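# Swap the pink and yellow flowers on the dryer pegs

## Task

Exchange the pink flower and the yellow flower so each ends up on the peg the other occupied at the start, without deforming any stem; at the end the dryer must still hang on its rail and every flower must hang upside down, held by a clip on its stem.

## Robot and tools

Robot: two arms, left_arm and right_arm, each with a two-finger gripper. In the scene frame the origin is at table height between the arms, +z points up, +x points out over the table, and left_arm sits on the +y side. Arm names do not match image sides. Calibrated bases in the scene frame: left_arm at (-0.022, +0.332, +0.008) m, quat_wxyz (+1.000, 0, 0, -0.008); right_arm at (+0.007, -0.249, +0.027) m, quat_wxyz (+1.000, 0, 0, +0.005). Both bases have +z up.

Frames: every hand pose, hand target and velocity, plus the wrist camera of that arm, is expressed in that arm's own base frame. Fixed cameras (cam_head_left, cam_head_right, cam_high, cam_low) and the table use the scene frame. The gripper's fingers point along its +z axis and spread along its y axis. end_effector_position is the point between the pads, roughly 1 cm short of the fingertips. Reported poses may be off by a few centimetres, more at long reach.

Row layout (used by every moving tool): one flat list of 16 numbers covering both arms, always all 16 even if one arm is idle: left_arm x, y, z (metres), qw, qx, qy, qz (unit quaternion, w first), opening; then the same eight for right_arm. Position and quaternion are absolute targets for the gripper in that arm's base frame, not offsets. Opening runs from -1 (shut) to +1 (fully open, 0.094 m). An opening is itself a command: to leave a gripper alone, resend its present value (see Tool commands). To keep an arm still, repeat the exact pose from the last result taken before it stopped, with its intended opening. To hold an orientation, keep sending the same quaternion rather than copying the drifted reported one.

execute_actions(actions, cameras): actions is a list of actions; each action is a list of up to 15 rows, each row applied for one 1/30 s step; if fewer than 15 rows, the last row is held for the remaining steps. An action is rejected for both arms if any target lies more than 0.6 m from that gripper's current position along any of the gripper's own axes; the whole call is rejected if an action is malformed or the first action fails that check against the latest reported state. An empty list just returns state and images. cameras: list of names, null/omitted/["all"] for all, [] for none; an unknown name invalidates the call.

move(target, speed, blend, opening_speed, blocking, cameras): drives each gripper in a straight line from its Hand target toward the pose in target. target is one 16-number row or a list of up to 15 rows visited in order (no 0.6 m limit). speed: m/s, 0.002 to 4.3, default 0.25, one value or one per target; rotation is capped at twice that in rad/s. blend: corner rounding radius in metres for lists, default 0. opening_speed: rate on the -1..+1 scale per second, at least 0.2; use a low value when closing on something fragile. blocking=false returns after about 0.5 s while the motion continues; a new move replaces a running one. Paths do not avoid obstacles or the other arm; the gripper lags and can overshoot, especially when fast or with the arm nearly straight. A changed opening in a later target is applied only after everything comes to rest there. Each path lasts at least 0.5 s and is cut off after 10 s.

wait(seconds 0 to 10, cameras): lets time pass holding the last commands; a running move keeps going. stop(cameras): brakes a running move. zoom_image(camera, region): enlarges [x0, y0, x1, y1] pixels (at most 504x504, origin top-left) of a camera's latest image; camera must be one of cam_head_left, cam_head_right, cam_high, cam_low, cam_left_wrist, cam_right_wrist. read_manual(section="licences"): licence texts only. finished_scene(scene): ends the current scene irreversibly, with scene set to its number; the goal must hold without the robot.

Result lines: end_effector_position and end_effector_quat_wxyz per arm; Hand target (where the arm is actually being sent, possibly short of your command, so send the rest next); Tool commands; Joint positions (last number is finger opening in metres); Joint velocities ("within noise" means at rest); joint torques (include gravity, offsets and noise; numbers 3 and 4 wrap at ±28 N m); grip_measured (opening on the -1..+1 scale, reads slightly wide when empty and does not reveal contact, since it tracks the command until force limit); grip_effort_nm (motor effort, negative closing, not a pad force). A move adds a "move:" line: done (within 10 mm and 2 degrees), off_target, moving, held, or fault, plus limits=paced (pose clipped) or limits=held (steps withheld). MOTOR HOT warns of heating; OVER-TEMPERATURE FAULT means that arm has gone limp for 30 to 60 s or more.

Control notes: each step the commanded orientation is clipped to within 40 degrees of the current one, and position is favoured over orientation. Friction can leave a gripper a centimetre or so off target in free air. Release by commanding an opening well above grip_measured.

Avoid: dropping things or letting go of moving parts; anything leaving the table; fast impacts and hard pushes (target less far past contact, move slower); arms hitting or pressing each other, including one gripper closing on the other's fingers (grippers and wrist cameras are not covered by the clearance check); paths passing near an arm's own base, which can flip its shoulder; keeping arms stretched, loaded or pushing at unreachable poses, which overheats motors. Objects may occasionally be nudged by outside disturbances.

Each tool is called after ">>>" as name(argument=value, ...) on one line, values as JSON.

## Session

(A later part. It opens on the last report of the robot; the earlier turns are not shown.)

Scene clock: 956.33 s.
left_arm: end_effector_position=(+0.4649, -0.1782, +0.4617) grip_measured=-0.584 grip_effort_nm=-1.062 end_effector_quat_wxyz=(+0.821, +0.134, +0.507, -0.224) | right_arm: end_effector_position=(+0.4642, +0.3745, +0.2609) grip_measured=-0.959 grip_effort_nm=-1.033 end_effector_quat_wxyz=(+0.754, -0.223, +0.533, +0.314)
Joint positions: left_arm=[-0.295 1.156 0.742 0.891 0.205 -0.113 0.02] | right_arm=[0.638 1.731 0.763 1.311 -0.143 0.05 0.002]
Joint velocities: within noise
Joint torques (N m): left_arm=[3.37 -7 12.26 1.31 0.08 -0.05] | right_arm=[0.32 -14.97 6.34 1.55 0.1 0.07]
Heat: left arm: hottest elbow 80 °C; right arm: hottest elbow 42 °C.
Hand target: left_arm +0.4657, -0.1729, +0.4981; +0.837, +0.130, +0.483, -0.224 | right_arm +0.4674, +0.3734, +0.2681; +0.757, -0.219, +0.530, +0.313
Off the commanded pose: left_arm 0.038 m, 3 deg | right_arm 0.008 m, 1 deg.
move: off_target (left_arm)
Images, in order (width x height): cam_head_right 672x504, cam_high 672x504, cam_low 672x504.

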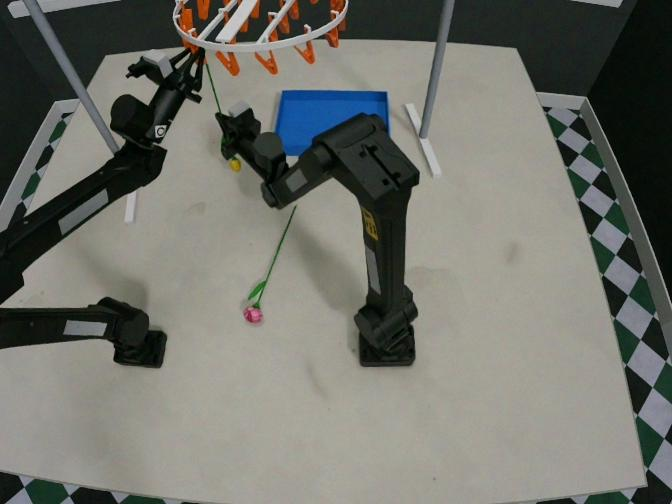

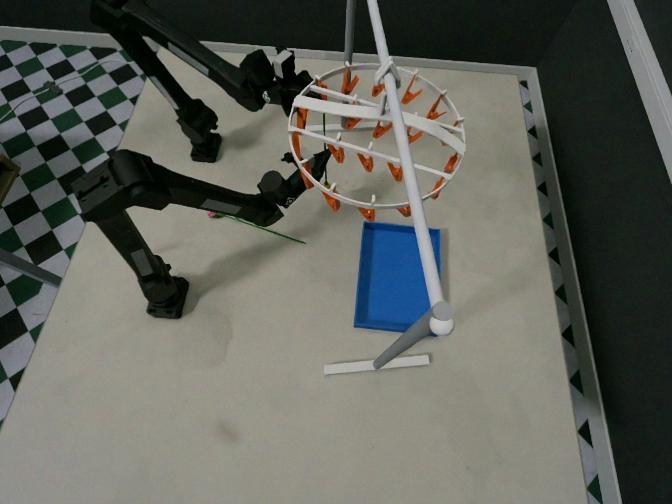

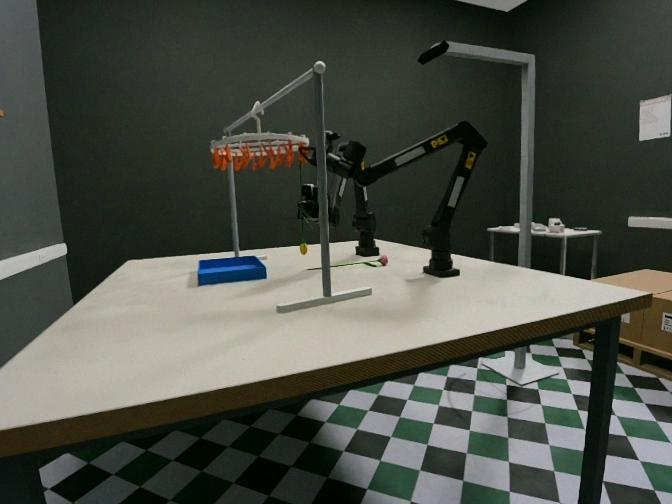

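>>> move(target=[[0.468,-0.1735,0.499,0.8365,0.1294,0.4830,-0.2241,-0.8,0.4675,0.3735,0.228,0.757,-0.2195,0.53,0.3135,-1.0],[0.468,-0.1735,0.499,0.8365,0.1294,0.4830,-0.2241,-0.8,0.35,0.22,0.228,0.757,-0.2195,0.53,0.3135,-1.0]], speed=0.12, blend=0.01, cameras=[])

>>> move(target=[0.466,-0.1735,0.494,0.8365,0.1294,0.4830,-0.2241,0.1,0.35,0.22,0.228,0.757,-0.2195,0.53,0.3135,-1.0], speed=0.02, opening_speed=0.4, cameras=["cam_left_wrist"])

Scene clock: 995.90 s.
left_arm: end_effector_position=(+0.4649, -0.1782, +0.4617) grip_measured=-0.584 grip_effort_nm=-1.062 end_effector_quat_wxyz=(+0.821, +0.134, +0.507, -0.224) | right_arm: end_effector_position=(+0.3520, +0.2253, +0.2240) grip_measured=-0.959 grip_effort_nm=-1.028 end_effector_quat_wxyz=(+0.744, -0.230, +0.547, +0.306)
Joint positions: left_arm=[-0.295 1.156 0.742 0.891 0.205 -0.113 0.02] | right_arm=[0.434 1.513 0.267 1.564 -0.338 0.1 0.002]
Joint velocities: within noise
Joint torques (N m): left_arm=[3.37 -7.06 12.27 1.33 0.08 -0.05] | right_arm=[-0.38 -7.47 3.1 2.45 -0.01 0.16]
Heat: left arm: hottest elbow 81 °C; right arm: hottest elbow 42 °C.
Hand target: left_arm +0.4657, -0.1729, +0.4981; +0.837, +0.130, +0.483, -0.224 | right_arm +0.3500, +0.2202, +0.2283; +0.748, -0.224, +0.543, +0.309
Off the commanded pose: left_arm 0.038 m, 3 deg | right_arm 0.007 m, 3 deg.
joint sent to its limit (right arm) — joint 4 (wrist pitch), upper limit. The joint targets still meet the commanded pose.
move: off_target (left_arm, right_arm)
No camera images: "cameras" was empty.

Scene clock: 998.47 s.
left_arm: end_effector_position=(+0.4649, -0.1782, +0.4617) grip_measured=+0.097 grip_effort_nm=0.051 end_effector_quat_wxyz=(+0.821, +0.134, +0.507, -0.224) | right_arm: end_effector_position=(+0.3519, +0.2253, +0.2240) grip_measured=-0.959 grip_effort_nm=-1.028 end_effector_quat_wxyz=(+0.744, -0.230, +0.547, +0.306)
Joint positions: left_arm=[-0.295 1.156 0.742 0.891 0.205 -0.113 0.052] | right_arm=[0.434 1.513 0.266 1.564 -0.338 0.101 0.002]
Joint velocities: within noise
Joint torques (N m): left_arm=[3.25 -6.95 11.43 1.88 0.03 -0.04] | right_arm=[-0.32 -7.65 3.15 2.54 -0.02 0.19]
Heat: left arm: hottest elbow 81 °C; right arm: hottest elbow 42 °C.
Hand target: left_arm +0.4644, -0.1731, +0.4933; +0.837, +0.130, +0.483, -0.224 | right_arm +0.3500, +0.2202, +0.2284; +0.748, -0.224, +0.543, +0.309
Off the commanded pose: left_arm 0.033 m, 3 deg | right_arm 0.007 m, 3 deg.
joint sent to its limit (right arm) — joint 4 (wrist pitch), upper limit. The joint targets still meet the commanded pose.
move: off_target (left_arm, right_arm)
camera_calibration:
cam_left_wrist: T_world_to_cam=[[-0.494615, -0.869107, -0.00296894, 0.0763342], [0.0286647, -0.0128989, -0.999506, 0.484529], [0.86864, -0.494455, 0.0312926, -0.415904], [0, 0, 0, 1]] pos_world=[0.385138, -0.133053, 0.497531]
Images, in order (width x height): cam_left_wrist 672x504.

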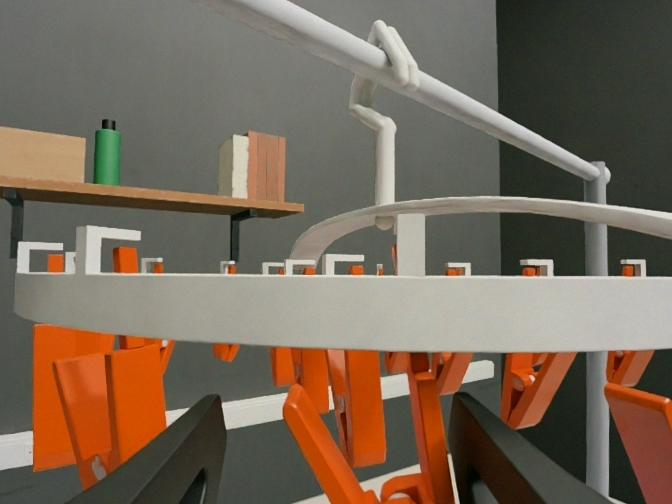

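>>> move(target=[[0.385,-0.13,0.43,0.8365,0.1294,0.4830,-0.2241,0.1,0.35,0.22,0.238,0.757,-0.2195,0.53,0.3135,-1.0],[0.30,-0.20,0.40,0.6634,0.3214,0.5567,-0.383,0.3,0.33,0.24,0.262,0.757,-0.2195,0.53,0.3135,-1.0]], speed=[0.1,0.14], blend=0.02, cameras=["cam_left_wrist","cam_right_wrist","cam_low"])

Scene clock: 1008.90 s.
left_arm: end_effector_position=(+0.3032, -0.1961, +0.3788) grip_measured=+0.298 grip_effort_nm=0.056 end_effector_quat_wxyz=(+0.654, +0.311, +0.573, -0.385) | right_arm: end_effector_position=(+0.3349, +0.2382, +0.2637) grip_measured=-0.959 grip_effort_nm=-1.033 end_effector_quat_wxyz=(+0.758, -0.213, +0.529, +0.316)
Joint positions: left_arm=[-0.228 0.706 0.467 0.454 0.789 -0.189 0.061] | right_arm=[0.519 1.35 0.266 1.451 -0.243 0.105 0.002]
Joint velocities: within noise
Joint torques (N m): left_arm=[1.73 -2.08 11.07 1.42 0.05 0.16] | right_arm=[1.38 -6.24 4.16 1.51 0.13 -0.12]
Heat: left arm: hottest elbow 80 °C; right arm: hottest elbow 41 °C.
Hand target: left_arm +0.2994, -0.1995, +0.3998; +0.664, +0.321, +0.557, -0.383 | right_arm +0.3300, +0.2399, +0.2619; +0.757, -0.219, +0.530, +0.314
Off the commanded pose: left_arm 0.022 m, 3 deg | right_arm 0.005 m, 1 deg.
move: off_target (left_arm); target 2's new opening was sent with left_arm's hand 0.022 m and 3 deg from that target
camera_calibration:
cam_left_wrist: T_world_to_cam=[[-0.855258, -0.517729, 0.0221267, 0.149312], [-0.163147, 0.228491, -0.959779, 0.496585], [0.49185, -0.824469, -0.279885, -0.114242], [0, 0, 0, 1]] pos_world=[0.264907, -0.130351, 0.441333]
cam_right_wrist: T_world_to_cam=[[0.706675, -0.707536, -0.00178339, -0.0687361], [-0.0523294, -0.0497518, -0.99739, 0.3336], [0.7056, 0.704924, -0.0721833, -0.298272], [0, 0, 0, 1]] pos_world=[0.276492, 0.178223, 0.311076]
Images, in order (width x height): cam_low 672x504, cam_left_wrist 672x504, cam_right_wrist 672x504.

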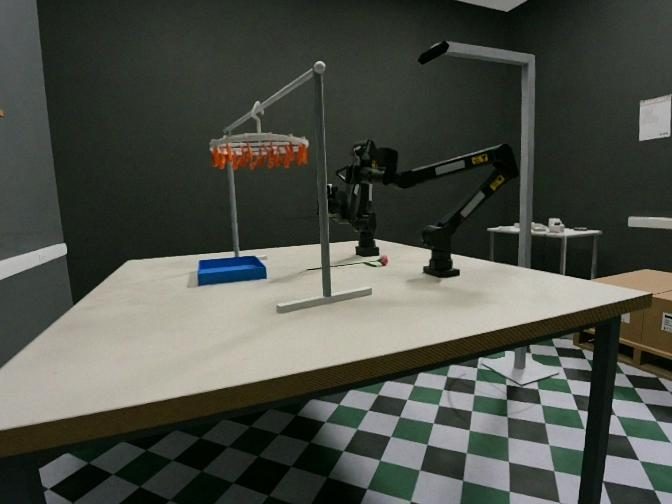

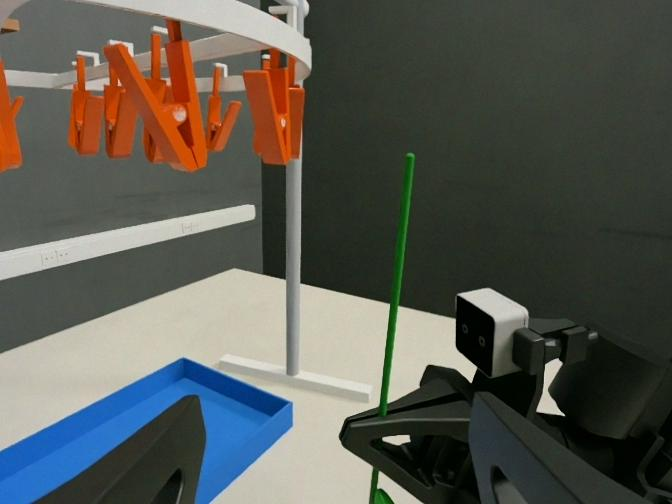

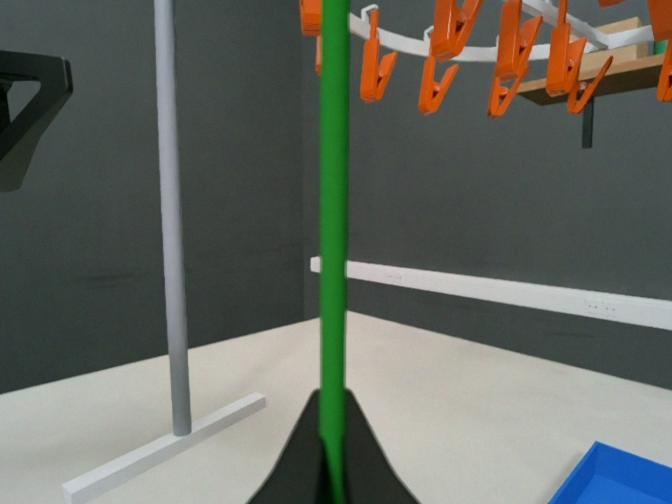

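>>> zoom_image(camera="cam_left_wrist", region=[370, 140, 430, 260])

Scaled by 4.200 from the camera's 672x504 image, which has a finer 960x720 frame.

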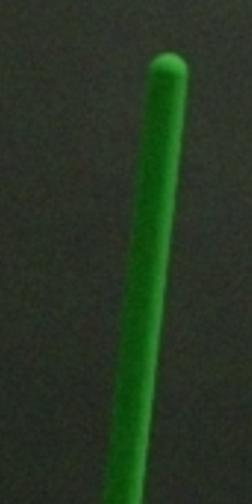

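>>> move(target=[0.311,-0.286,0.418,0.6634,0.3214,0.5567,-0.383,0.2,0.33,0.24,0.262,0.757,-0.2195,0.53,0.3135,-1.0], speed=0.1, cameras=["cam_left_wrist","cam_right_wrist"])

Scene clock: 1023.53 s.
left_arm: end_effector_position=(+0.3061, -0.2774, +0.3852) grip_measured=+0.202 grip_effort_nm=-0.115 end_effector_quat_wxyz=(+0.648, +0.316, +0.577, -0.383) | right_arm: end_effector_position=(+0.3349, +0.2384, +0.2636) grip_measured=-0.959 grip_effort_nm=-1.033 end_effector_quat_wxyz=(+0.758, -0.213, +0.529, +0.316)
Joint positions: left_arm=[-0.537 0.824 0.549 0.428 0.493 -0.105 0.056] | right_arm=[0.519 1.35 0.266 1.451 -0.243 0.105 0.002]
Joint velocities: within noise
Joint torques (N m): left_arm=[1.67 -1.9 13.04 1.65 -0.11 0.19] | right_arm=[1.32 -6.12 4.12 1.48 0.14 -0.11]
Heat: left arm: hottest elbow 79 °C; right arm: hottest elbow 40 °C.
Hand target: left_arm +0.3092, -0.2843, +0.4173; +0.663, +0.321, +0.557, -0.383 | right_arm +0.3300, +0.2400, +0.2619; +0.757, -0.219, +0.530, +0.314
Off the commanded pose: left_arm 0.034 m, 3 deg | right_arm 0.005 m, 1 deg.
move: off_target (left_arm)
camera_calibration:
cam_left_wrist: T_world_to_cam=[[-0.858379, -0.512662, 0.0190539, 0.113111], [-0.166923, 0.243984, -0.955305, 0.525467], [0.4851, -0.823195, -0.295006, -0.172764], [0, 0, 0, 1]] pos_world=[0.268613, -0.212436, 0.44886]
cam_right_wrist: T_world_to_cam=[[0.706839, -0.707372, -0.00151525, -0.0687525], [-0.0523463, -0.0501704, -0.997368, 0.333583], [0.705435, 0.705058, -0.0724908, -0.298303], [0, 0, 0, 1]] pos_world=[0.276492, 0.178423, 0.310976]
Images, in order (width x height): cam_left_wrist 672x504, cam_right_wrist 672x504.

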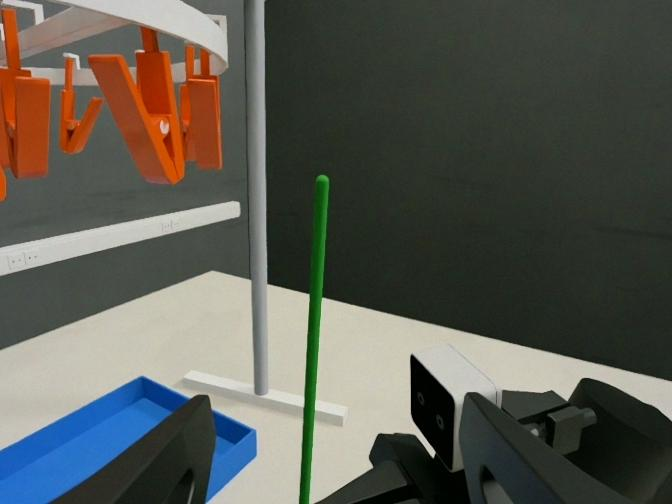

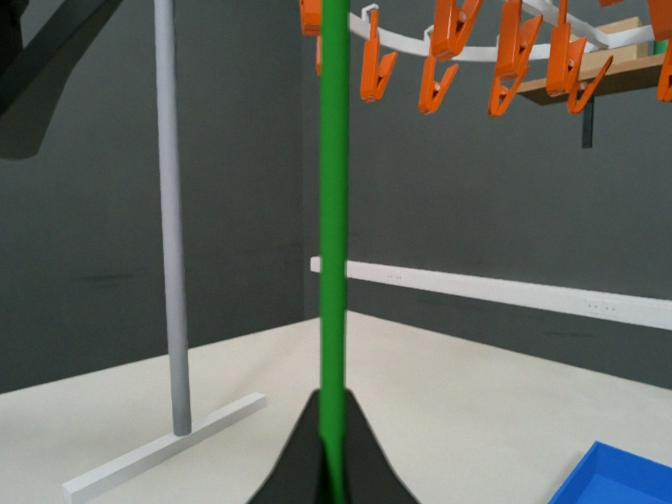

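>>> move(target=[[0.315,-0.284,0.428,0.6634,0.3214,0.5567,-0.383,0.1,0.33,0.24,0.262,0.757,-0.2195,0.53,0.3135,-1.0],[0.348,-0.336,0.432,0.6634,0.3214,0.5567,-0.383,0.1,0.33,0.24,0.262,0.757,-0.2195,0.53,0.3135,-1.0]], speed=0.06, cameras=["cam_left_wrist","cam_right_wrist"])

Scene clock: 1035.10 s.
left_arm: end_effector_position=(+0.3431, -0.3259, +0.3933) grip_measured=+0.102 grip_effort_nm=-0.125 end_effector_quat_wxyz=(+0.639, +0.318, +0.588, -0.381) | right_arm: end_effector_position=(+0.3349, +0.2384, +0.2636) grip_measured=-0.959 grip_effort_nm=-1.038 end_effector_quat_wxyz=(+0.758, -0.213, +0.529, +0.316)
Joint positions: left_arm=[-0.609 1.004 0.684 0.436 0.422 -0.089 0.052] | right_arm=[0.519 1.35 0.266 1.451 -0.243 0.105 0.002]
Joint velocities: within noise
Joint torques (N m): left_arm=[1.73 -3.96 13.08 2.86 -0.11 0.17] | right_arm=[1.44 -6.18 4.14 1.5 0.17 -0.11]
Heat: left arm: hottest elbow 81 °C; right arm: hottest elbow 39 °C.
Hand target: left_arm +0.3456, -0.3338, +0.4311; +0.663, +0.321, +0.557, -0.383 | right_arm +0.3300, +0.2399, +0.2619; +0.757, -0.219, +0.530, +0.314
Off the commanded pose: left_arm 0.040 m, 5 deg | right_arm 0.005 m, 1 deg.
move: off_target (left_arm)
camera_calibration:
cam_left_wrist: T_world_to_cam=[[-0.857777, -0.513258, 0.0280035, 0.115949], [-0.188197, 0.262893, -0.946292, 0.561061], [0.47833, -0.816978, -0.322098, -0.213157], [0, 0, 0, 1]] pos_world=[0.307008, -0.262132, 0.459023]
cam_right_wrist: T_world_to_cam=[[0.706839, -0.707372, -0.00151525, -0.0687525], [-0.0523463, -0.0501704, -0.997368, 0.333583], [0.705435, 0.705058, -0.0724908, -0.298303], [0, 0, 0, 1]] pos_world=[0.276492, 0.178423, 0.310976]
Images, in order (width x height): cam_left_wrist 672x504, cam_right_wrist 672x504.

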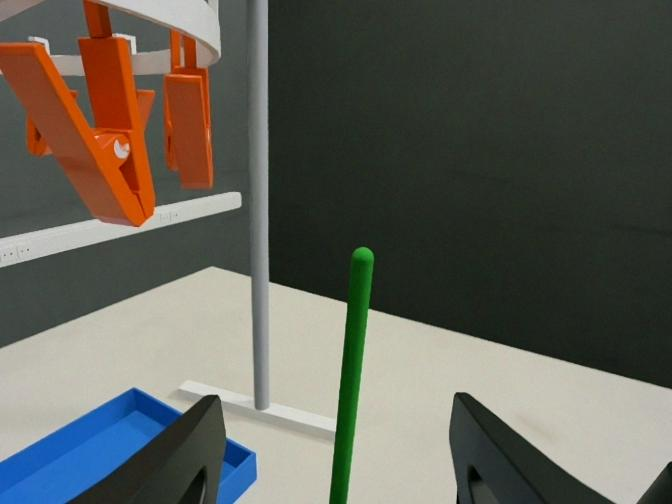

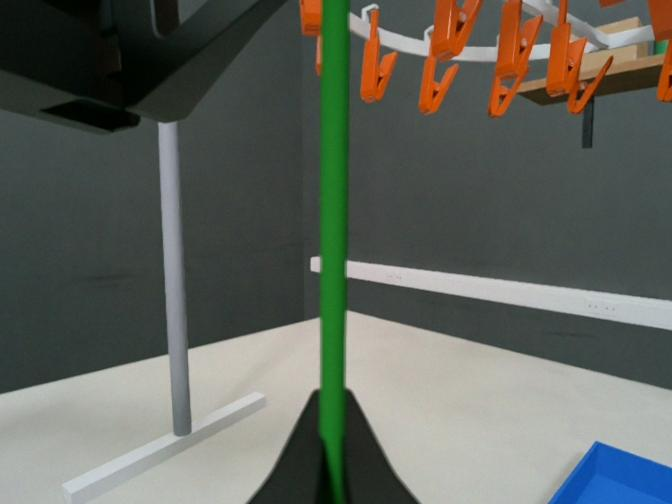

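>>> move(target=[0.3555,-0.349,0.434,0.6634,0.3214,0.5567,-0.383,0.1,0.33,0.24,0.262,0.757,-0.2195,0.53,0.3135,-1.0], speed=0.05, cameras=["cam_left_wrist"])

>>> zoom_image(camera="cam_left_wrist", region=[280, 250, 400, 504])

Scene clock: 1039.07 s.
left_arm: end_effector_position=(+0.3506, -0.3382, +0.3955) grip_measured=+0.102 grip_effort_nm=-0.125 end_effector_quat_wxyz=(+0.639, +0.319, +0.588, -0.380) | right_arm: end_effector_position=(+0.3349, +0.2384, +0.2636) grip_measured=-0.959 grip_effort_nm=-1.033 end_effector_quat_wxyz=(+0.758, -0.213, +0.529, +0.316)
Joint positions: left_arm=[-0.627 1.044 0.716 0.444 0.404 -0.086 0.052] | right_arm=[0.519 1.35 0.266 1.451 -0.243 0.105 0.002]
Joint velocities: within noise
Joint torques (N m): left_arm=[1.73 -4.42 13.01 2.97 -0.11 0.17] | right_arm=[1.26 -6.24 4.19 1.46 0.13 -0.13]
Heat: left arm: hottest elbow 81 °C; right arm: hottest elbow 39 °C.
Hand target: left_arm +0.3532, -0.3468, +0.4332; +0.663, +0.321, +0.557, -0.383 | right_arm +0.3300, +0.2400, +0.2619; +0.757, -0.219, +0.530, +0.314
Off the commanded pose: left_arm 0.040 m, 5 deg | right_arm 0.005 m, 1 deg.
move: off_target (left_arm)
camera_calibration:
cam_left_wrist: T_world_to_cam=[[-0.85766, -0.513529, 0.0265752, 0.11645], [-0.187202, 0.263682, -0.94627, 0.567828], [0.47893, -0.816553, -0.322283, -0.226203], [0, 0, 0, 1]] pos_world=[0.314508, -0.274632, 0.461322]
Images, in order (width x height): cam_left_wrist 672x504.

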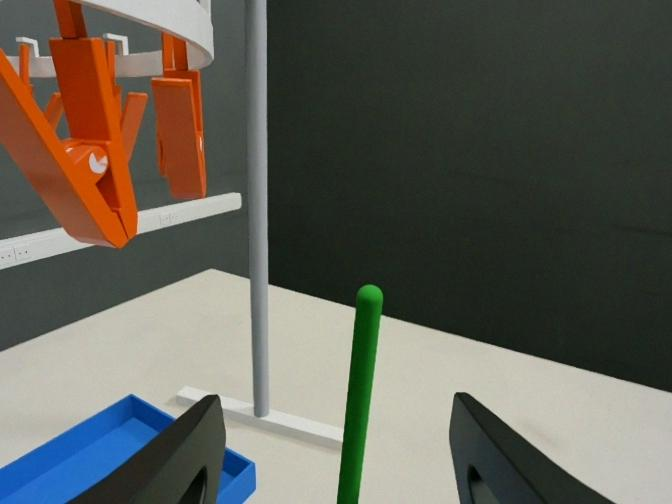

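Scaled by 1.984 from the camera's 672x504 image, which has a finer 960x720 frame.

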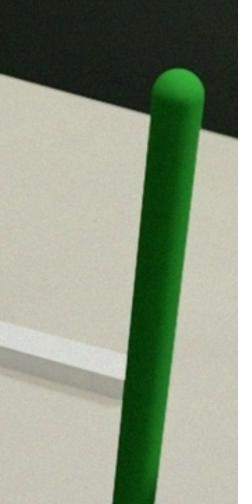

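>>> move(target=[0.3555,-0.349,0.434,0.6634,0.3214,0.5567,-0.383,-0.85,0.33,0.24,0.262,0.757,-0.2195,0.53,0.3135,-1.0], speed=0.05, opening_speed=0.8, cameras=[])

>>> move(target=[0.3555,-0.349,0.434,0.6634,0.3214,0.5567,-0.383,-1.0,0.33,0.24,0.262,0.757,-0.2195,0.53,0.3135,-1.0], speed=0.05, opening_speed=0.25, cameras=["cam_left_wrist","cam_right_wrist"])

Scene clock: 1046.10 s.
left_arm: end_effector_position=(+0.3507, -0.3384, +0.3960) grip_measured=-0.847 grip_effort_nm=-0.125 end_effector_quat_wxyz=(+0.639, +0.319, +0.587, -0.380) | right_arm: end_effector_position=(+0.3349, +0.2384, +0.2636) grip_measured=-0.959 grip_effort_nm=-1.028 end_effector_quat_wxyz=(+0.758, -0.213, +0.529, +0.316)
Joint positions: left_arm=[-0.628 1.044 0.717 0.444 0.404 -0.085 0.007] | right_arm=[0.519 1.35 0.266 1.451 -0.243 0.105 0.002]
Joint velocities: within noise
Joint torques (N m): left_arm=[1.49 -4.42 13.07 2.93 -0.09 0.16] | right_arm=[1.49 -6.12 4.19 1.48 0.15 -0.12]
Heat: left arm: hottest elbow 80 °C; right arm: hottest elbow 39 °C.
Hand target: left_arm +0.3534, -0.3468, +0.4331; +0.663, +0.321, +0.557, -0.383 | right_arm +0.3300, +0.2400, +0.2619; +0.757, -0.220, +0.530, +0.314
Off the commanded pose: left_arm 0.040 m, 4 deg | right_arm 0.005 m, 1 deg.
move: off_target (left_arm)
No camera images: "cameras" was empty.

Scene clock: 1046.90 s.
left_arm: end_effector_position=(+0.3508, -0.3384, +0.3960) grip_measured=-0.948 grip_effort_nm=-1.028 end_effector_quat_wxyz=(+0.640, +0.320, +0.587, -0.379) | right_arm: end_effector_position=(+0.3349, +0.2384, +0.2636) grip_measured=-0.959 grip_effort_nm=-1.033 end_effector_quat_wxyz=(+0.758, -0.213, +0.529, +0.316)
Joint positions: left_arm=[-0.628 1.044 0.717 0.444 0.403 -0.081 0.002] | right_arm=[0.519 1.35 0.266 1.451 -0.243 0.105 0.002]
Joint velocities: within noise
Joint torques (N m): left_arm=[1.73 -4.37 13.05 2.95 -0.06 0.13] | right_arm=[1.32 -6.18 4.16 1.52 0.14 -0.12]
Heat: left arm: hottest elbow 80 °C; right arm: hottest elbow 39 °C.
Hand target: left_arm +0.3534, -0.3468, +0.4331; +0.663, +0.321, +0.557, -0.383 | right_arm +0.3300, +0.2400, +0.2619; +0.757, -0.220, +0.530, +0.314
Off the commanded pose: left_arm 0.040 m, 4 deg | right_arm 0.005 m, 1 deg.
move: off_target (left_arm)
camera_calibration:
cam_left_wrist: T_world_to_cam=[[-0.857126, -0.514628, 0.0222125, 0.117656], [-0.183602, 0.264935, -0.946626, 0.56762], [0.481275, -0.815456, -0.321569, -0.226991], [0, 0, 0, 1]] pos_world=[0.314307, -0.274934, 0.461717]
cam_right_wrist: T_world_to_cam=[[0.706839, -0.707372, -0.00151525, -0.0687525], [-0.0523463, -0.0501704, -0.997368, 0.333583], [0.705435, 0.705058, -0.0724908, -0.298303], [0, 0, 0, 1]] pos_world=[0.276492, 0.178423, 0.310976]
Images, in order (width x height): cam_left_wrist 672x504, cam_right_wrist 672x504.

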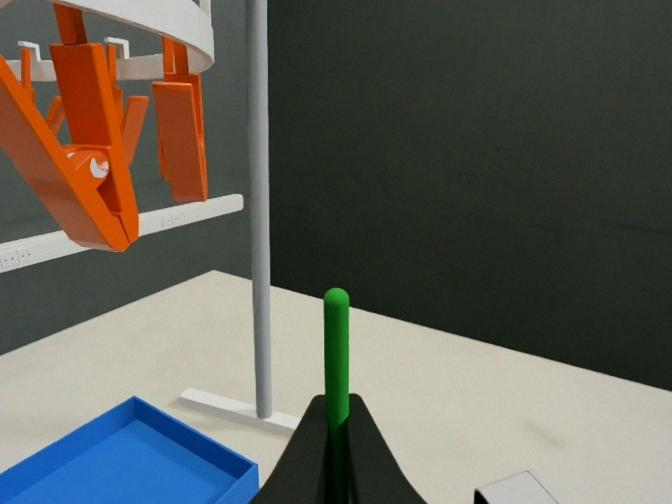

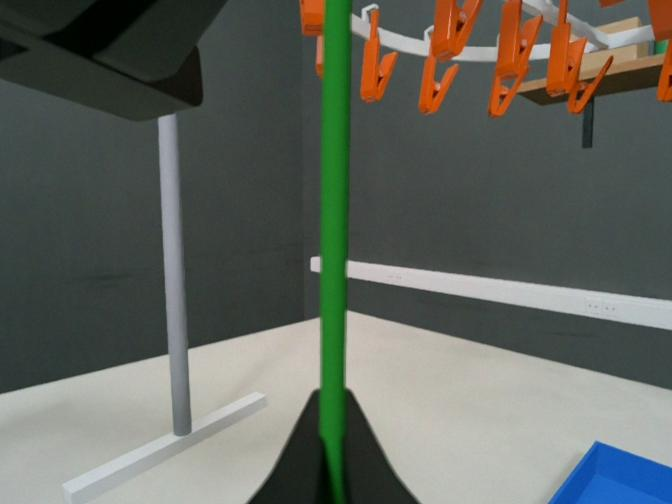

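>>> move(target=[0.3555,-0.349,0.434,0.6634,0.3214,0.5567,-0.383,-1.0,0.33,0.24,0.262,0.757,-0.2195,0.53,0.3135,-0.1], speed=0.05, opening_speed=0.6, cameras=["cam_left_wrist","cam_right_wrist"])

Scene clock: 1055.60 s.
left_arm: end_effector_position=(+0.3510, -0.3385, +0.3957) grip_measured=-0.950 grip_effort_nm=-1.062 end_effector_quat_wxyz=(+0.640, +0.320, +0.587, -0.379) | right_arm: end_effector_position=(+0.3348, +0.2383, +0.2639) grip_measured=-0.102 grip_effort_nm=0.076 end_effector_quat_wxyz=(+0.758, -0.213, +0.529, +0.316)
Joint positions: left_arm=[-0.628 1.045 0.717 0.444 0.403 -0.081 0.002] | right_arm=[0.519 1.349 0.266 1.451 -0.243 0.105 0.042]
Joint velocities: within noise
Joint torques (N m): left_arm=[1.79 -4.48 13.04 2.96 -0.06 0.12] | right_arm=[1.44 -6.01 4.21 1.51 0.15 -0.11]
Heat: left arm: hottest elbow 79 °C; right arm: hottest elbow 38 °C.
Hand target: left_arm +0.3533, -0.3468, +0.4333; +0.663, +0.321, +0.557, -0.383 | right_arm +0.3300, +0.2400, +0.2619; +0.757, -0.220, +0.530, +0.314
Off the commanded pose: left_arm 0.040 m, 4 deg | right_arm 0.005 m, 1 deg.
move: off_target (left_arm)
camera_calibration:
cam_left_wrist: T_world_to_cam=[[-0.857119, -0.514642, 0.0221572, 0.117802], [-0.183914, 0.265557, -0.94639, 0.567561], [0.481168, -0.815244, -0.322264, -0.226852], [0, 0, 0, 1]] pos_world=[0.314507, -0.275034, 0.461418]
cam_right_wrist: T_world_to_cam=[[0.706902, -0.707311, -0.00131059, -0.0688438], [-0.0517034, -0.0498254, -0.997419, 0.333649], [0.70542, 0.705145, -0.071792, -0.298369], [0, 0, 0, 1]] pos_world=[0.276392, 0.178323, 0.311277]
Images, in order (width x height): cam_left_wrist 672x504, cam_right_wrist 672x504.

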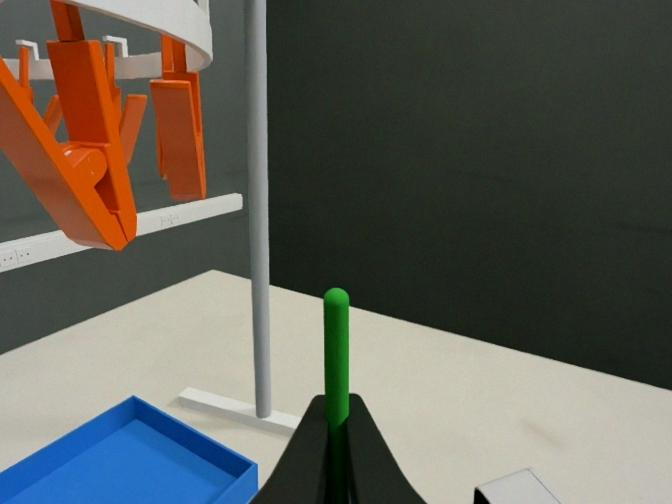

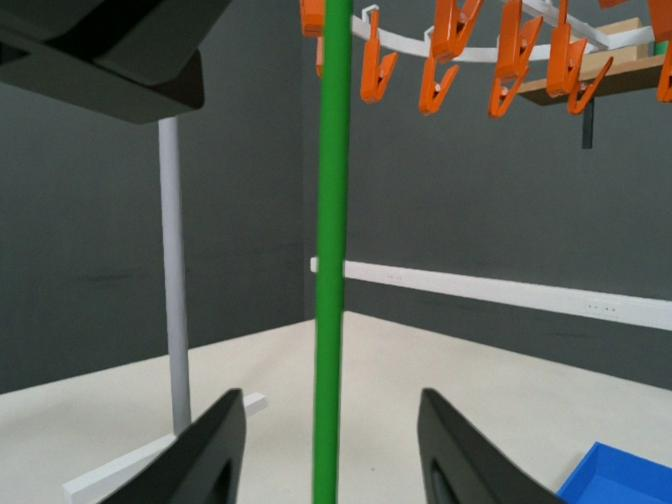

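>>> move(target=[0.3555,-0.349,0.434,0.6634,0.3214,0.5567,-0.383,-1.0,0.333,0.243,0.32,0.757,-0.2195,0.53,0.3135,-0.2], speed=0.05, cameras=["cam_left_wrist","cam_right_wrist","cam_low"])

Scene clock: 1062.90 s.
left_arm: end_effector_position=(+0.3511, -0.3386, +0.3955) grip_measured=-0.950 grip_effort_nm=-1.067 end_effector_quat_wxyz=(+0.640, +0.320, +0.587, -0.379) | right_arm: end_effector_position=(+0.3267, +0.2346, +0.2969) grip_measured=-0.199 grip_effort_nm=-0.066 end_effector_quat_wxyz=(+0.744, -0.215, +0.550, +0.314)
Joint positions: left_arm=[-0.628 1.046 0.717 0.444 0.403 -0.081 0.002] | right_arm=[0.523 1.09 0.283 1.124 -0.238 0.104 0.038]
Joint velocities: within noise
Joint torques (N m): left_arm=[1.67 -4.48 13.05 2.95 -0.06 0.12] | right_arm=[1.26 -3.43 10.15 1.48 0.12 -0.1]
Heat: left arm: hottest elbow 78 °C; right arm: hottest elbow 38 °C.
Hand target: left_arm +0.3534, -0.3468, +0.4331; +0.663, +0.321, +0.557, -0.383 | right_arm +0.3320, +0.2422, +0.3199; +0.757, -0.219, +0.530, +0.314
Off the commanded pose: left_arm 0.040 m, 4 deg | right_arm 0.025 m, 3 deg.
move: off_target (left_arm, right_arm)
camera_calibration:
cam_left_wrist: T_world_to_cam=[[-0.857129, -0.514618, 0.0223305, 0.117768], [-0.184194, 0.265725, -0.946289, 0.5676], [0.481044, -0.815205, -0.32255, -0.226832], [0, 0, 0, 1]] pos_world=[0.314607, -0.275134, 0.461319]
cam_right_wrist: T_world_to_cam=[[0.705968, -0.708081, -0.0151892, -0.0611055], [-0.0954462, -0.073867, -0.99269, 0.38448], [0.701783, 0.702257, -0.119731, -0.271547], [0, 0, 0, 1]] pos_world=[0.270403, 0.175829, 0.348229]
Images, in order (width x height): cam_low 672x504, cam_left_wrist 672x504, cam_right_wrist 672x504.

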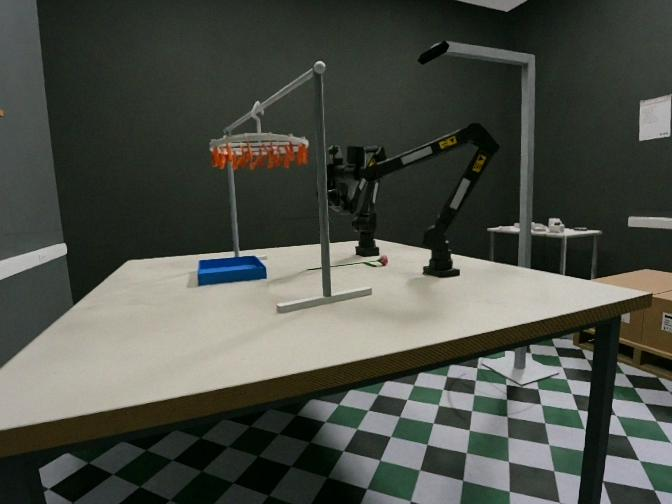

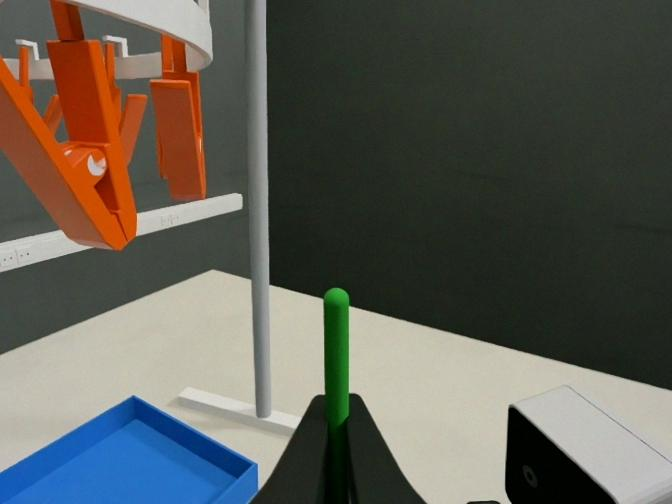

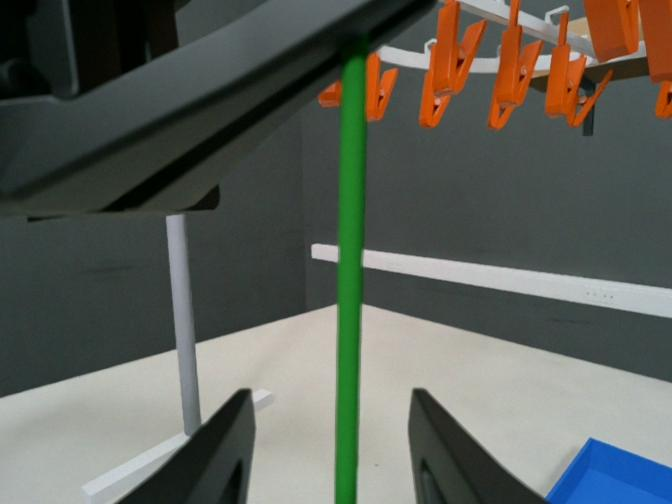

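>>> move(target=[0.3555,-0.349,0.434,0.6634,0.3214,0.5567,-0.383,-1.0,0.342,0.246,0.356,0.757,-0.2195,0.53,0.3135,-0.2], speed=0.04, cameras=["cam_left_wrist","cam_right_wrist"])

Scene clock: 1067.67 s.
left_arm: end_effector_position=(+0.3511, -0.3386, +0.3955) grip_measured=-0.950 grip_effort_nm=-1.062 end_effector_quat_wxyz=(+0.640, +0.320, +0.587, -0.379) | right_arm: end_effector_position=(+0.3353, +0.2403, +0.3279) grip_measured=-0.199 grip_effort_nm=-0.085 end_effector_quat_wxyz=(+0.742, -0.217, +0.551, +0.315)
Joint positions: left_arm=[-0.628 1.046 0.717 0.444 0.403 -0.081 0.002] | right_arm=[0.523 1.013 0.354 0.97 -0.241 0.104 0.038]
Joint velocities: within noise
Joint torques (N m): left_arm=[1.73 -4.42 13.05 2.96 -0.06 0.12] | right_arm=[0.79 -3.43 11.32 1.51 -0.04 -0.1]
Heat: left arm: hottest elbow 78 °C; right arm: hottest elbow 39 °C.
Hand target: left_arm +0.3534, -0.3468, +0.4332; +0.663, +0.321, +0.557, -0.383 | right_arm +0.3406, +0.2451, +0.3559; +0.757, -0.219, +0.530, +0.314
Off the commanded pose: left_arm 0.040 m, 4 deg | right_arm 0.029 m, 3 deg.
move: off_target (left_arm, right_arm)
camera_calibration:
cam_left_wrist: T_world_to_cam=[[-0.857129, -0.514618, 0.0223305, 0.117768], [-0.184194, 0.265725, -0.946289, 0.5676], [0.481044, -0.815205, -0.32255, -0.226832], [0, 0, 0, 1]] pos_world=[0.314607, -0.275134, 0.461319]
cam_right_wrist: T_world_to_cam=[[0.707904, -0.70614, -0.0154026, -0.0637568], [-0.0991928, -0.0778022, -0.992022, 0.418435], [0.699308, 0.703785, -0.125121, -0.275651], [0, 0, 0, 1]] pos_world=[0.279405, 0.181533, 0.379625]
Images, in order (width x height): cam_left_wrist 672x504, cam_right_wrist 672x504.

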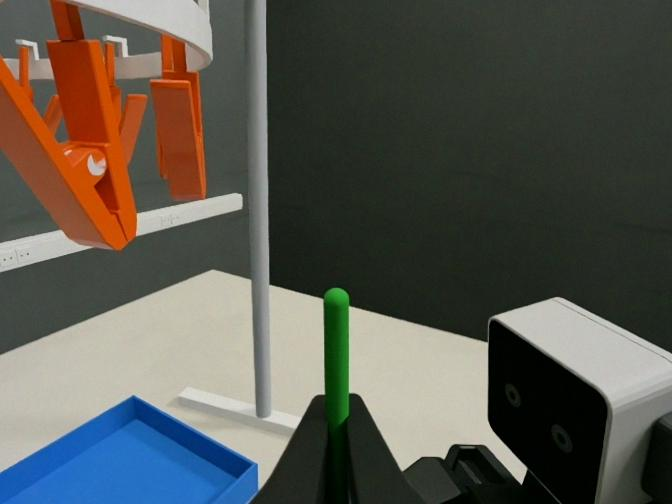

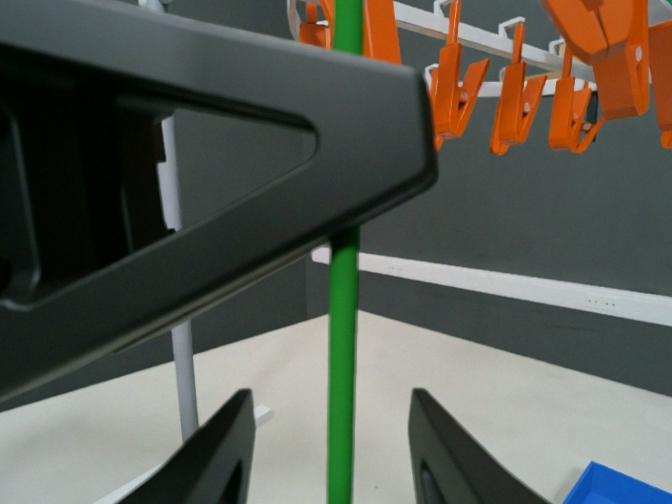

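>>> move(target=[0.3555,-0.349,0.434,0.6634,0.3214,0.5567,-0.383,-1.0,0.342,0.246,0.369,0.757,-0.2195,0.53,0.3135,-0.2], speed=0.04, cameras=["cam_right_wrist"])

Scene clock: 1070.53 s.
left_arm: end_effector_position=(+0.3511, -0.3386, +0.3955) grip_measured=-0.950 grip_effort_nm=-1.062 end_effector_quat_wxyz=(+0.640, +0.320, +0.587, -0.379) | right_arm: end_effector_position=(+0.3359, +0.2406, +0.3392) grip_measured=-0.199 grip_effort_nm=-0.076 end_effector_quat_wxyz=(+0.741, -0.217, +0.552, +0.315)
Joint positions: left_arm=[-0.628 1.046 0.717 0.444 0.403 -0.081 0.002] | right_arm=[0.523 0.98 0.375 0.915 -0.241 0.104 0.038]
Joint velocities: within noise
Joint torques (N m): left_arm=[1.67 -4.54 13.05 2.93 -0.06 0.12] | right_arm=[0.73 -3.43 11.66 1.55 -0.04 -0.09]
Heat: left arm: hottest elbow 78 °C; right arm: hottest elbow 40 °C.
Hand target: left_arm +0.3534, -0.3468, +0.4332; +0.663, +0.321, +0.557, -0.383 | right_arm +0.3404, +0.2449, +0.3688; +0.757, -0.219, +0.530, +0.313
Off the commanded pose: left_arm 0.040 m, 4 deg | right_arm 0.031 m, 3 deg.
move: off_target (left_arm, right_arm)
camera_calibration:
cam_right_wrist: T_world_to_cam=[[0.707884, -0.70615, -0.0159044, -0.063589], [-0.10081, -0.0787202, -0.991786, 0.43047], [0.699098, 0.703673, -0.126912, -0.274204], [0, 0, 0, 1]] pos_world=[0.280105, 0.181933, 0.391124]
Images, in order (width x height): cam_right_wrist 672x504.

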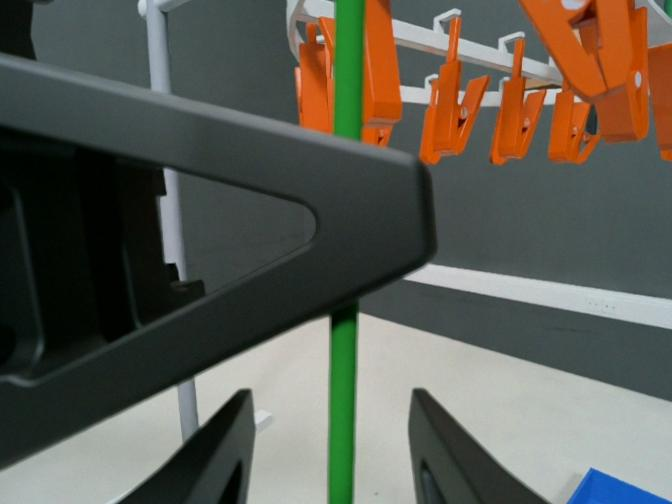

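>>> move(target=[0.3555,-0.349,0.434,0.6634,0.3214,0.5567,-0.383,-1.0,0.342,0.246,0.369,0.757,-0.2195,0.53,0.3135,-0.85], speed=0.04, opening_speed=0.6, cameras=[])

>>> move(target=[0.3555,-0.349,0.434,0.6634,0.3214,0.5567,-0.383,-1.0,0.342,0.246,0.369,0.757,-0.2195,0.53,0.3135,-1.0], speed=0.04, opening_speed=0.25, cameras=["cam_right_wrist"])

Scene clock: 1074.47 s.
left_arm: end_effector_position=(+0.3511, -0.3386, +0.3955) grip_measured=-0.950 grip_effort_nm=-1.067 end_effector_quat_wxyz=(+0.640, +0.320, +0.587, -0.379) | right_arm: end_effector_position=(+0.3358, +0.2405, +0.3392) grip_measured=-0.848 grip_effort_nm=-0.076 end_effector_quat_wxyz=(+0.741, -0.217, +0.552, +0.315)
Joint positions: left_arm=[-0.628 1.046 0.717 0.444 0.403 -0.081 0.002] | right_arm=[0.523 0.979 0.375 0.913 -0.241 0.104 0.007]
Joint velocities: within noise
Joint torques (N m): left_arm=[1.73 -4.54 13.05 2.96 -0.06 0.12] | right_arm=[0.73 -3.31 11.66 1.51 -0.04 -0.11]
Heat: left arm: hottest elbow 78 °C; right arm: hottest elbow 41 °C.
Hand target: left_arm +0.3534, -0.3468, +0.4332; +0.663, +0.321, +0.557, -0.383 | right_arm +0.3405, +0.2450, +0.3687; +0.757, -0.219, +0.530, +0.313
Off the commanded pose: left_arm 0.040 m, 4 deg | right_arm 0.031 m, 3 deg.
move: off_target (left_arm, right_arm)
No camera images: "cameras" was empty.

Scene clock: 1075.33 s.
left_arm: end_effector_position=(+0.3511, -0.3386, +0.3955) grip_measured=-0.950 grip_effort_nm=-1.062 end_effector_quat_wxyz=(+0.640, +0.320, +0.587, -0.379) | right_arm: end_effector_position=(+0.3361, +0.2403, +0.3392) grip_measured=-0.967 grip_effort_nm=-0.999 end_effector_quat_wxyz=(+0.741, -0.216, +0.553, +0.314)
Joint positions: left_arm=[-0.628 1.046 0.717 0.444 0.403 -0.081 0.002] | right_arm=[0.523 0.979 0.375 0.913 -0.239 0.104 0.002]
Joint velocities: within noise
Joint torques (N m): left_arm=[1.73 -4.48 13.07 2.95 -0.06 0.12] | right_arm=[0.73 -3.37 11.71 1.62 -0.13 -0.09]
Heat: left arm: hottest elbow 78 °C; right arm: hottest elbow 42 °C.
Hand target: left_arm +0.3534, -0.3468, +0.4332; +0.663, +0.321, +0.557, -0.383 | right_arm +0.3405, +0.2450, +0.3686; +0.757, -0.219, +0.530, +0.313
Off the commanded pose: left_arm 0.040 m, 4 deg | right_arm 0.031 m, 3 deg.
move: off_target (left_arm, right_arm)
camera_calibration:
cam_right_wrist: T_world_to_cam=[[0.706587, -0.707429, -0.0166664, -0.0629086], [-0.10191, -0.0784248, -0.991698, 0.430683], [0.700249, 0.702419, -0.127508, -0.273993], [0, 0, 0, 1]] pos_world=[0.280205, 0.181731, 0.391122]
Images, in order (width x height): cam_right_wrist 672x504.

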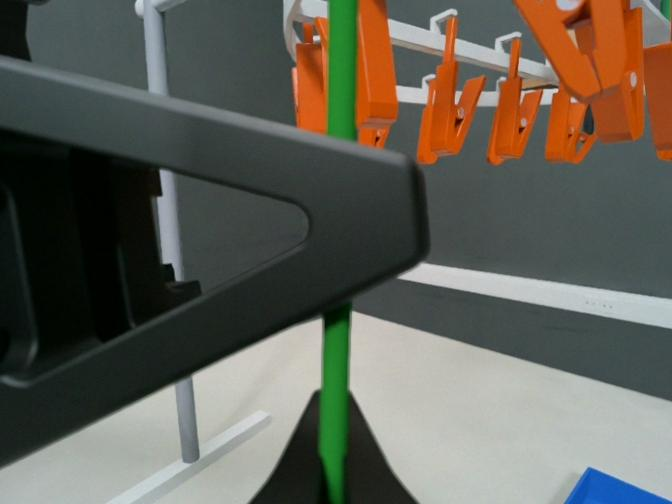

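>>> move(target=[0.3555,-0.349,0.434,0.6634,0.3214,0.5567,-0.383,0.0,0.342,0.246,0.369,0.757,-0.2195,0.53,0.3135,-1.0], speed=0.04, opening_speed=0.6, cameras=["cam_left_wrist","cam_right_wrist"])

Scene clock: 1081.40 s.
left_arm: end_effector_position=(+0.3511, -0.3386, +0.3955) grip_measured=-0.002 grip_effort_nm=0.056 end_effector_quat_wxyz=(+0.640, +0.320, +0.587, -0.379) | right_arm: end_effector_position=(+0.3359, +0.2406, +0.3391) grip_measured=-0.969 grip_effort_nm=-1.033 end_effector_quat_wxyz=(+0.741, -0.217, +0.553, +0.315)
Joint positions: left_arm=[-0.628 1.046 0.717 0.444 0.403 -0.081 0.047] | right_arm=[0.523 0.979 0.375 0.913 -0.241 0.104 0.001]
Joint velocities: within noise
Joint torques (N m): left_arm=[1.73 -4.54 13.05 2.95 -0.06 0.12] | right_arm=[0.85 -3.43 11.69 1.58 -0.04 -0.1]
Heat: left arm: hottest elbow 78 °C; right arm: hottest elbow 44 °C.
Hand target: left_arm +0.3534, -0.3468, +0.4332; +0.663, +0.321, +0.557, -0.383 | right_arm +0.3405, +0.2450, +0.3687; +0.757, -0.219, +0.530, +0.313
Off the commanded pose: left_arm 0.040 m, 4 deg | right_arm 0.031 m, 3 deg.
move: off_target (left_arm, right_arm)
camera_calibration:
cam_left_wrist: T_world_to_cam=[[-0.857129, -0.514618, 0.0223305, 0.117768], [-0.184194, 0.265725, -0.946289, 0.5676], [0.481044, -0.815205, -0.32255, -0.226832], [0, 0, 0, 1]] pos_world=[0.314607, -0.275134, 0.461319]
cam_right_wrist: T_world_to_cam=[[0.707842, -0.706185, -0.0161848, -0.063463], [-0.101785, -0.0792965, -0.991641, 0.430691], [0.698999, 0.703573, -0.128008, -0.273742], [0, 0, 0, 1]] pos_world=[0.280105, 0.181933, 0.391022]
Images, in order (width x height): cam_left_wrist 672x504, cam_right_wrist 672x504.

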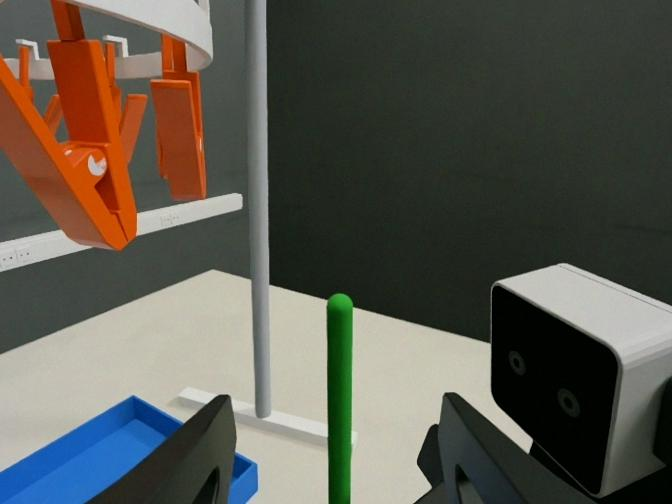

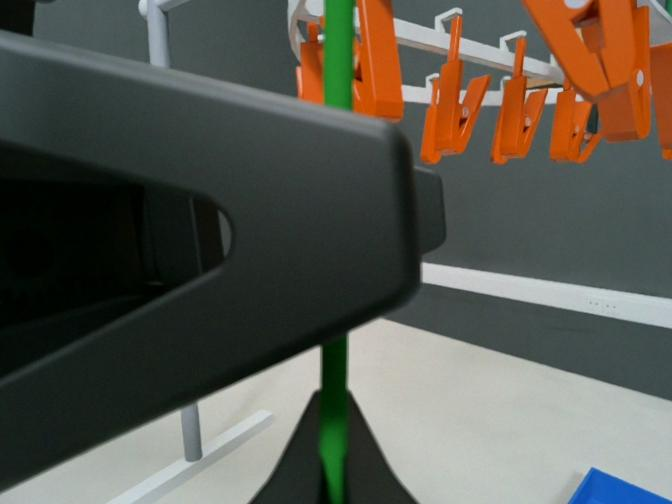

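>>> move(target=[[0.305,-0.262,0.43,0.6634,0.3214,0.5567,-0.383,0.0,0.342,0.246,0.369,0.757,-0.2195,0.53,0.3135,-1.0],[0.385,-0.13,0.45,0.8365,0.1294,0.4830,-0.2241,0.1,0.342,0.246,0.34,0.757,-0.2195,0.53,0.3135,-1.0]], speed=[0.1,0.14], blend=0.02, cameras=["cam_left_wrist","cam_right_wrist"])

Scene clock: 1088.83 s.
left_arm: end_effector_position=(+0.3822, -0.1345, +0.4488) grip_measured=+0.098 grip_effort_nm=0.056 end_effector_quat_wxyz=(+0.833, +0.136, +0.486, -0.225) | right_arm: end_effector_position=(+0.3414, +0.2437, +0.3356) grip_measured=-0.969 grip_effort_nm=-1.023 end_effector_quat_wxyz=(+0.751, -0.215, +0.538, +0.316)
Joint positions: left_arm=[-0.223 0.907 0.522 0.919 0.272 -0.15 0.052] | right_arm=[0.523 1.049 0.375 1.018 -0.241 0.104 0.001]
Joint velocities: within noise
Joint torques (N m): left_arm=[3.43 -2.26 8.29 2.45 -0.15 -0.06] | right_arm=[1.03 -2.67 7.99 2.51 -0.03 -0.1]
Heat: left arm: hottest elbow 78 °C; right arm: hottest elbow 45 °C.
Hand target: left_arm +0.3849, -0.1300, +0.4500; +0.836, +0.130, +0.483, -0.224 | right_arm +0.3419, +0.2460, +0.3400; +0.757, -0.219, +0.530, +0.313
Off the commanded pose: left_arm 0.005 m, 1 deg | right_arm 0.005 m, 1 deg.
move: done
camera_calibration:
cam_left_wrist: T_world_to_cam=[[-0.497827, -0.867127, -0.0160772, 0.0807326], [0.0754566, -0.0248382, -0.99684, 0.453901], [0.863988, -0.497467, 0.0777956, -0.341602], [0, 0, 0, 1]] pos_world=[0.301081, -0.0886559, 0.48034]
cam_right_wrist: T_world_to_cam=[[0.708227, -0.705949, -0.00703205, -0.0684431], [-0.0715485, -0.0618629, -0.995517, 0.414854], [0.702349, 0.705555, -0.0943226, -0.293219], [0, 0, 0, 1]] pos_world=[0.284098, 0.184229, 0.384856]
Images, in order (width x height): cam_left_wrist 672x504, cam_right_wrist 672x504.

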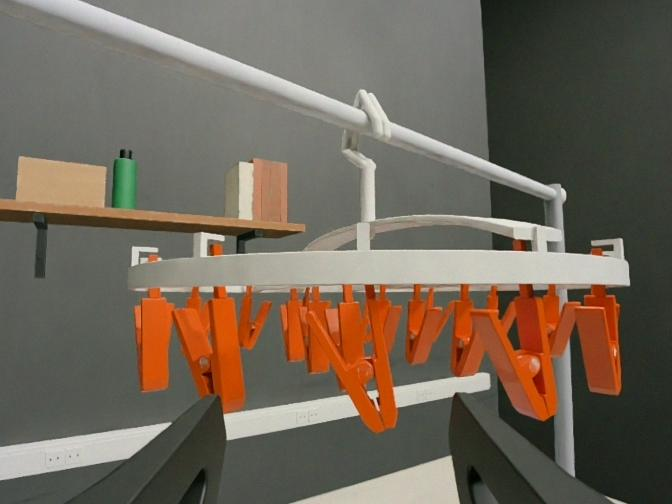

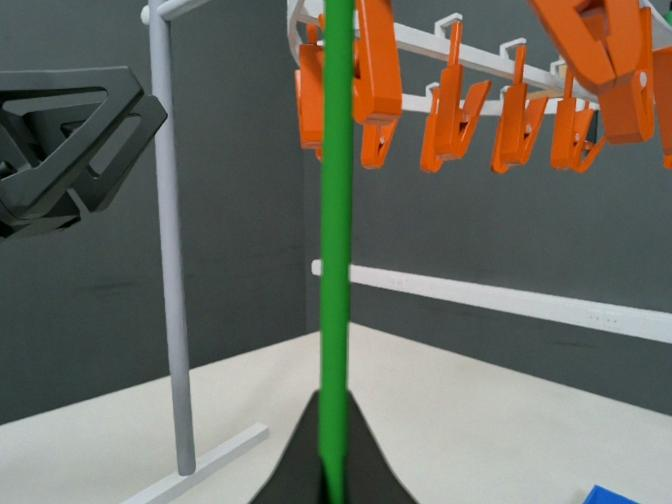

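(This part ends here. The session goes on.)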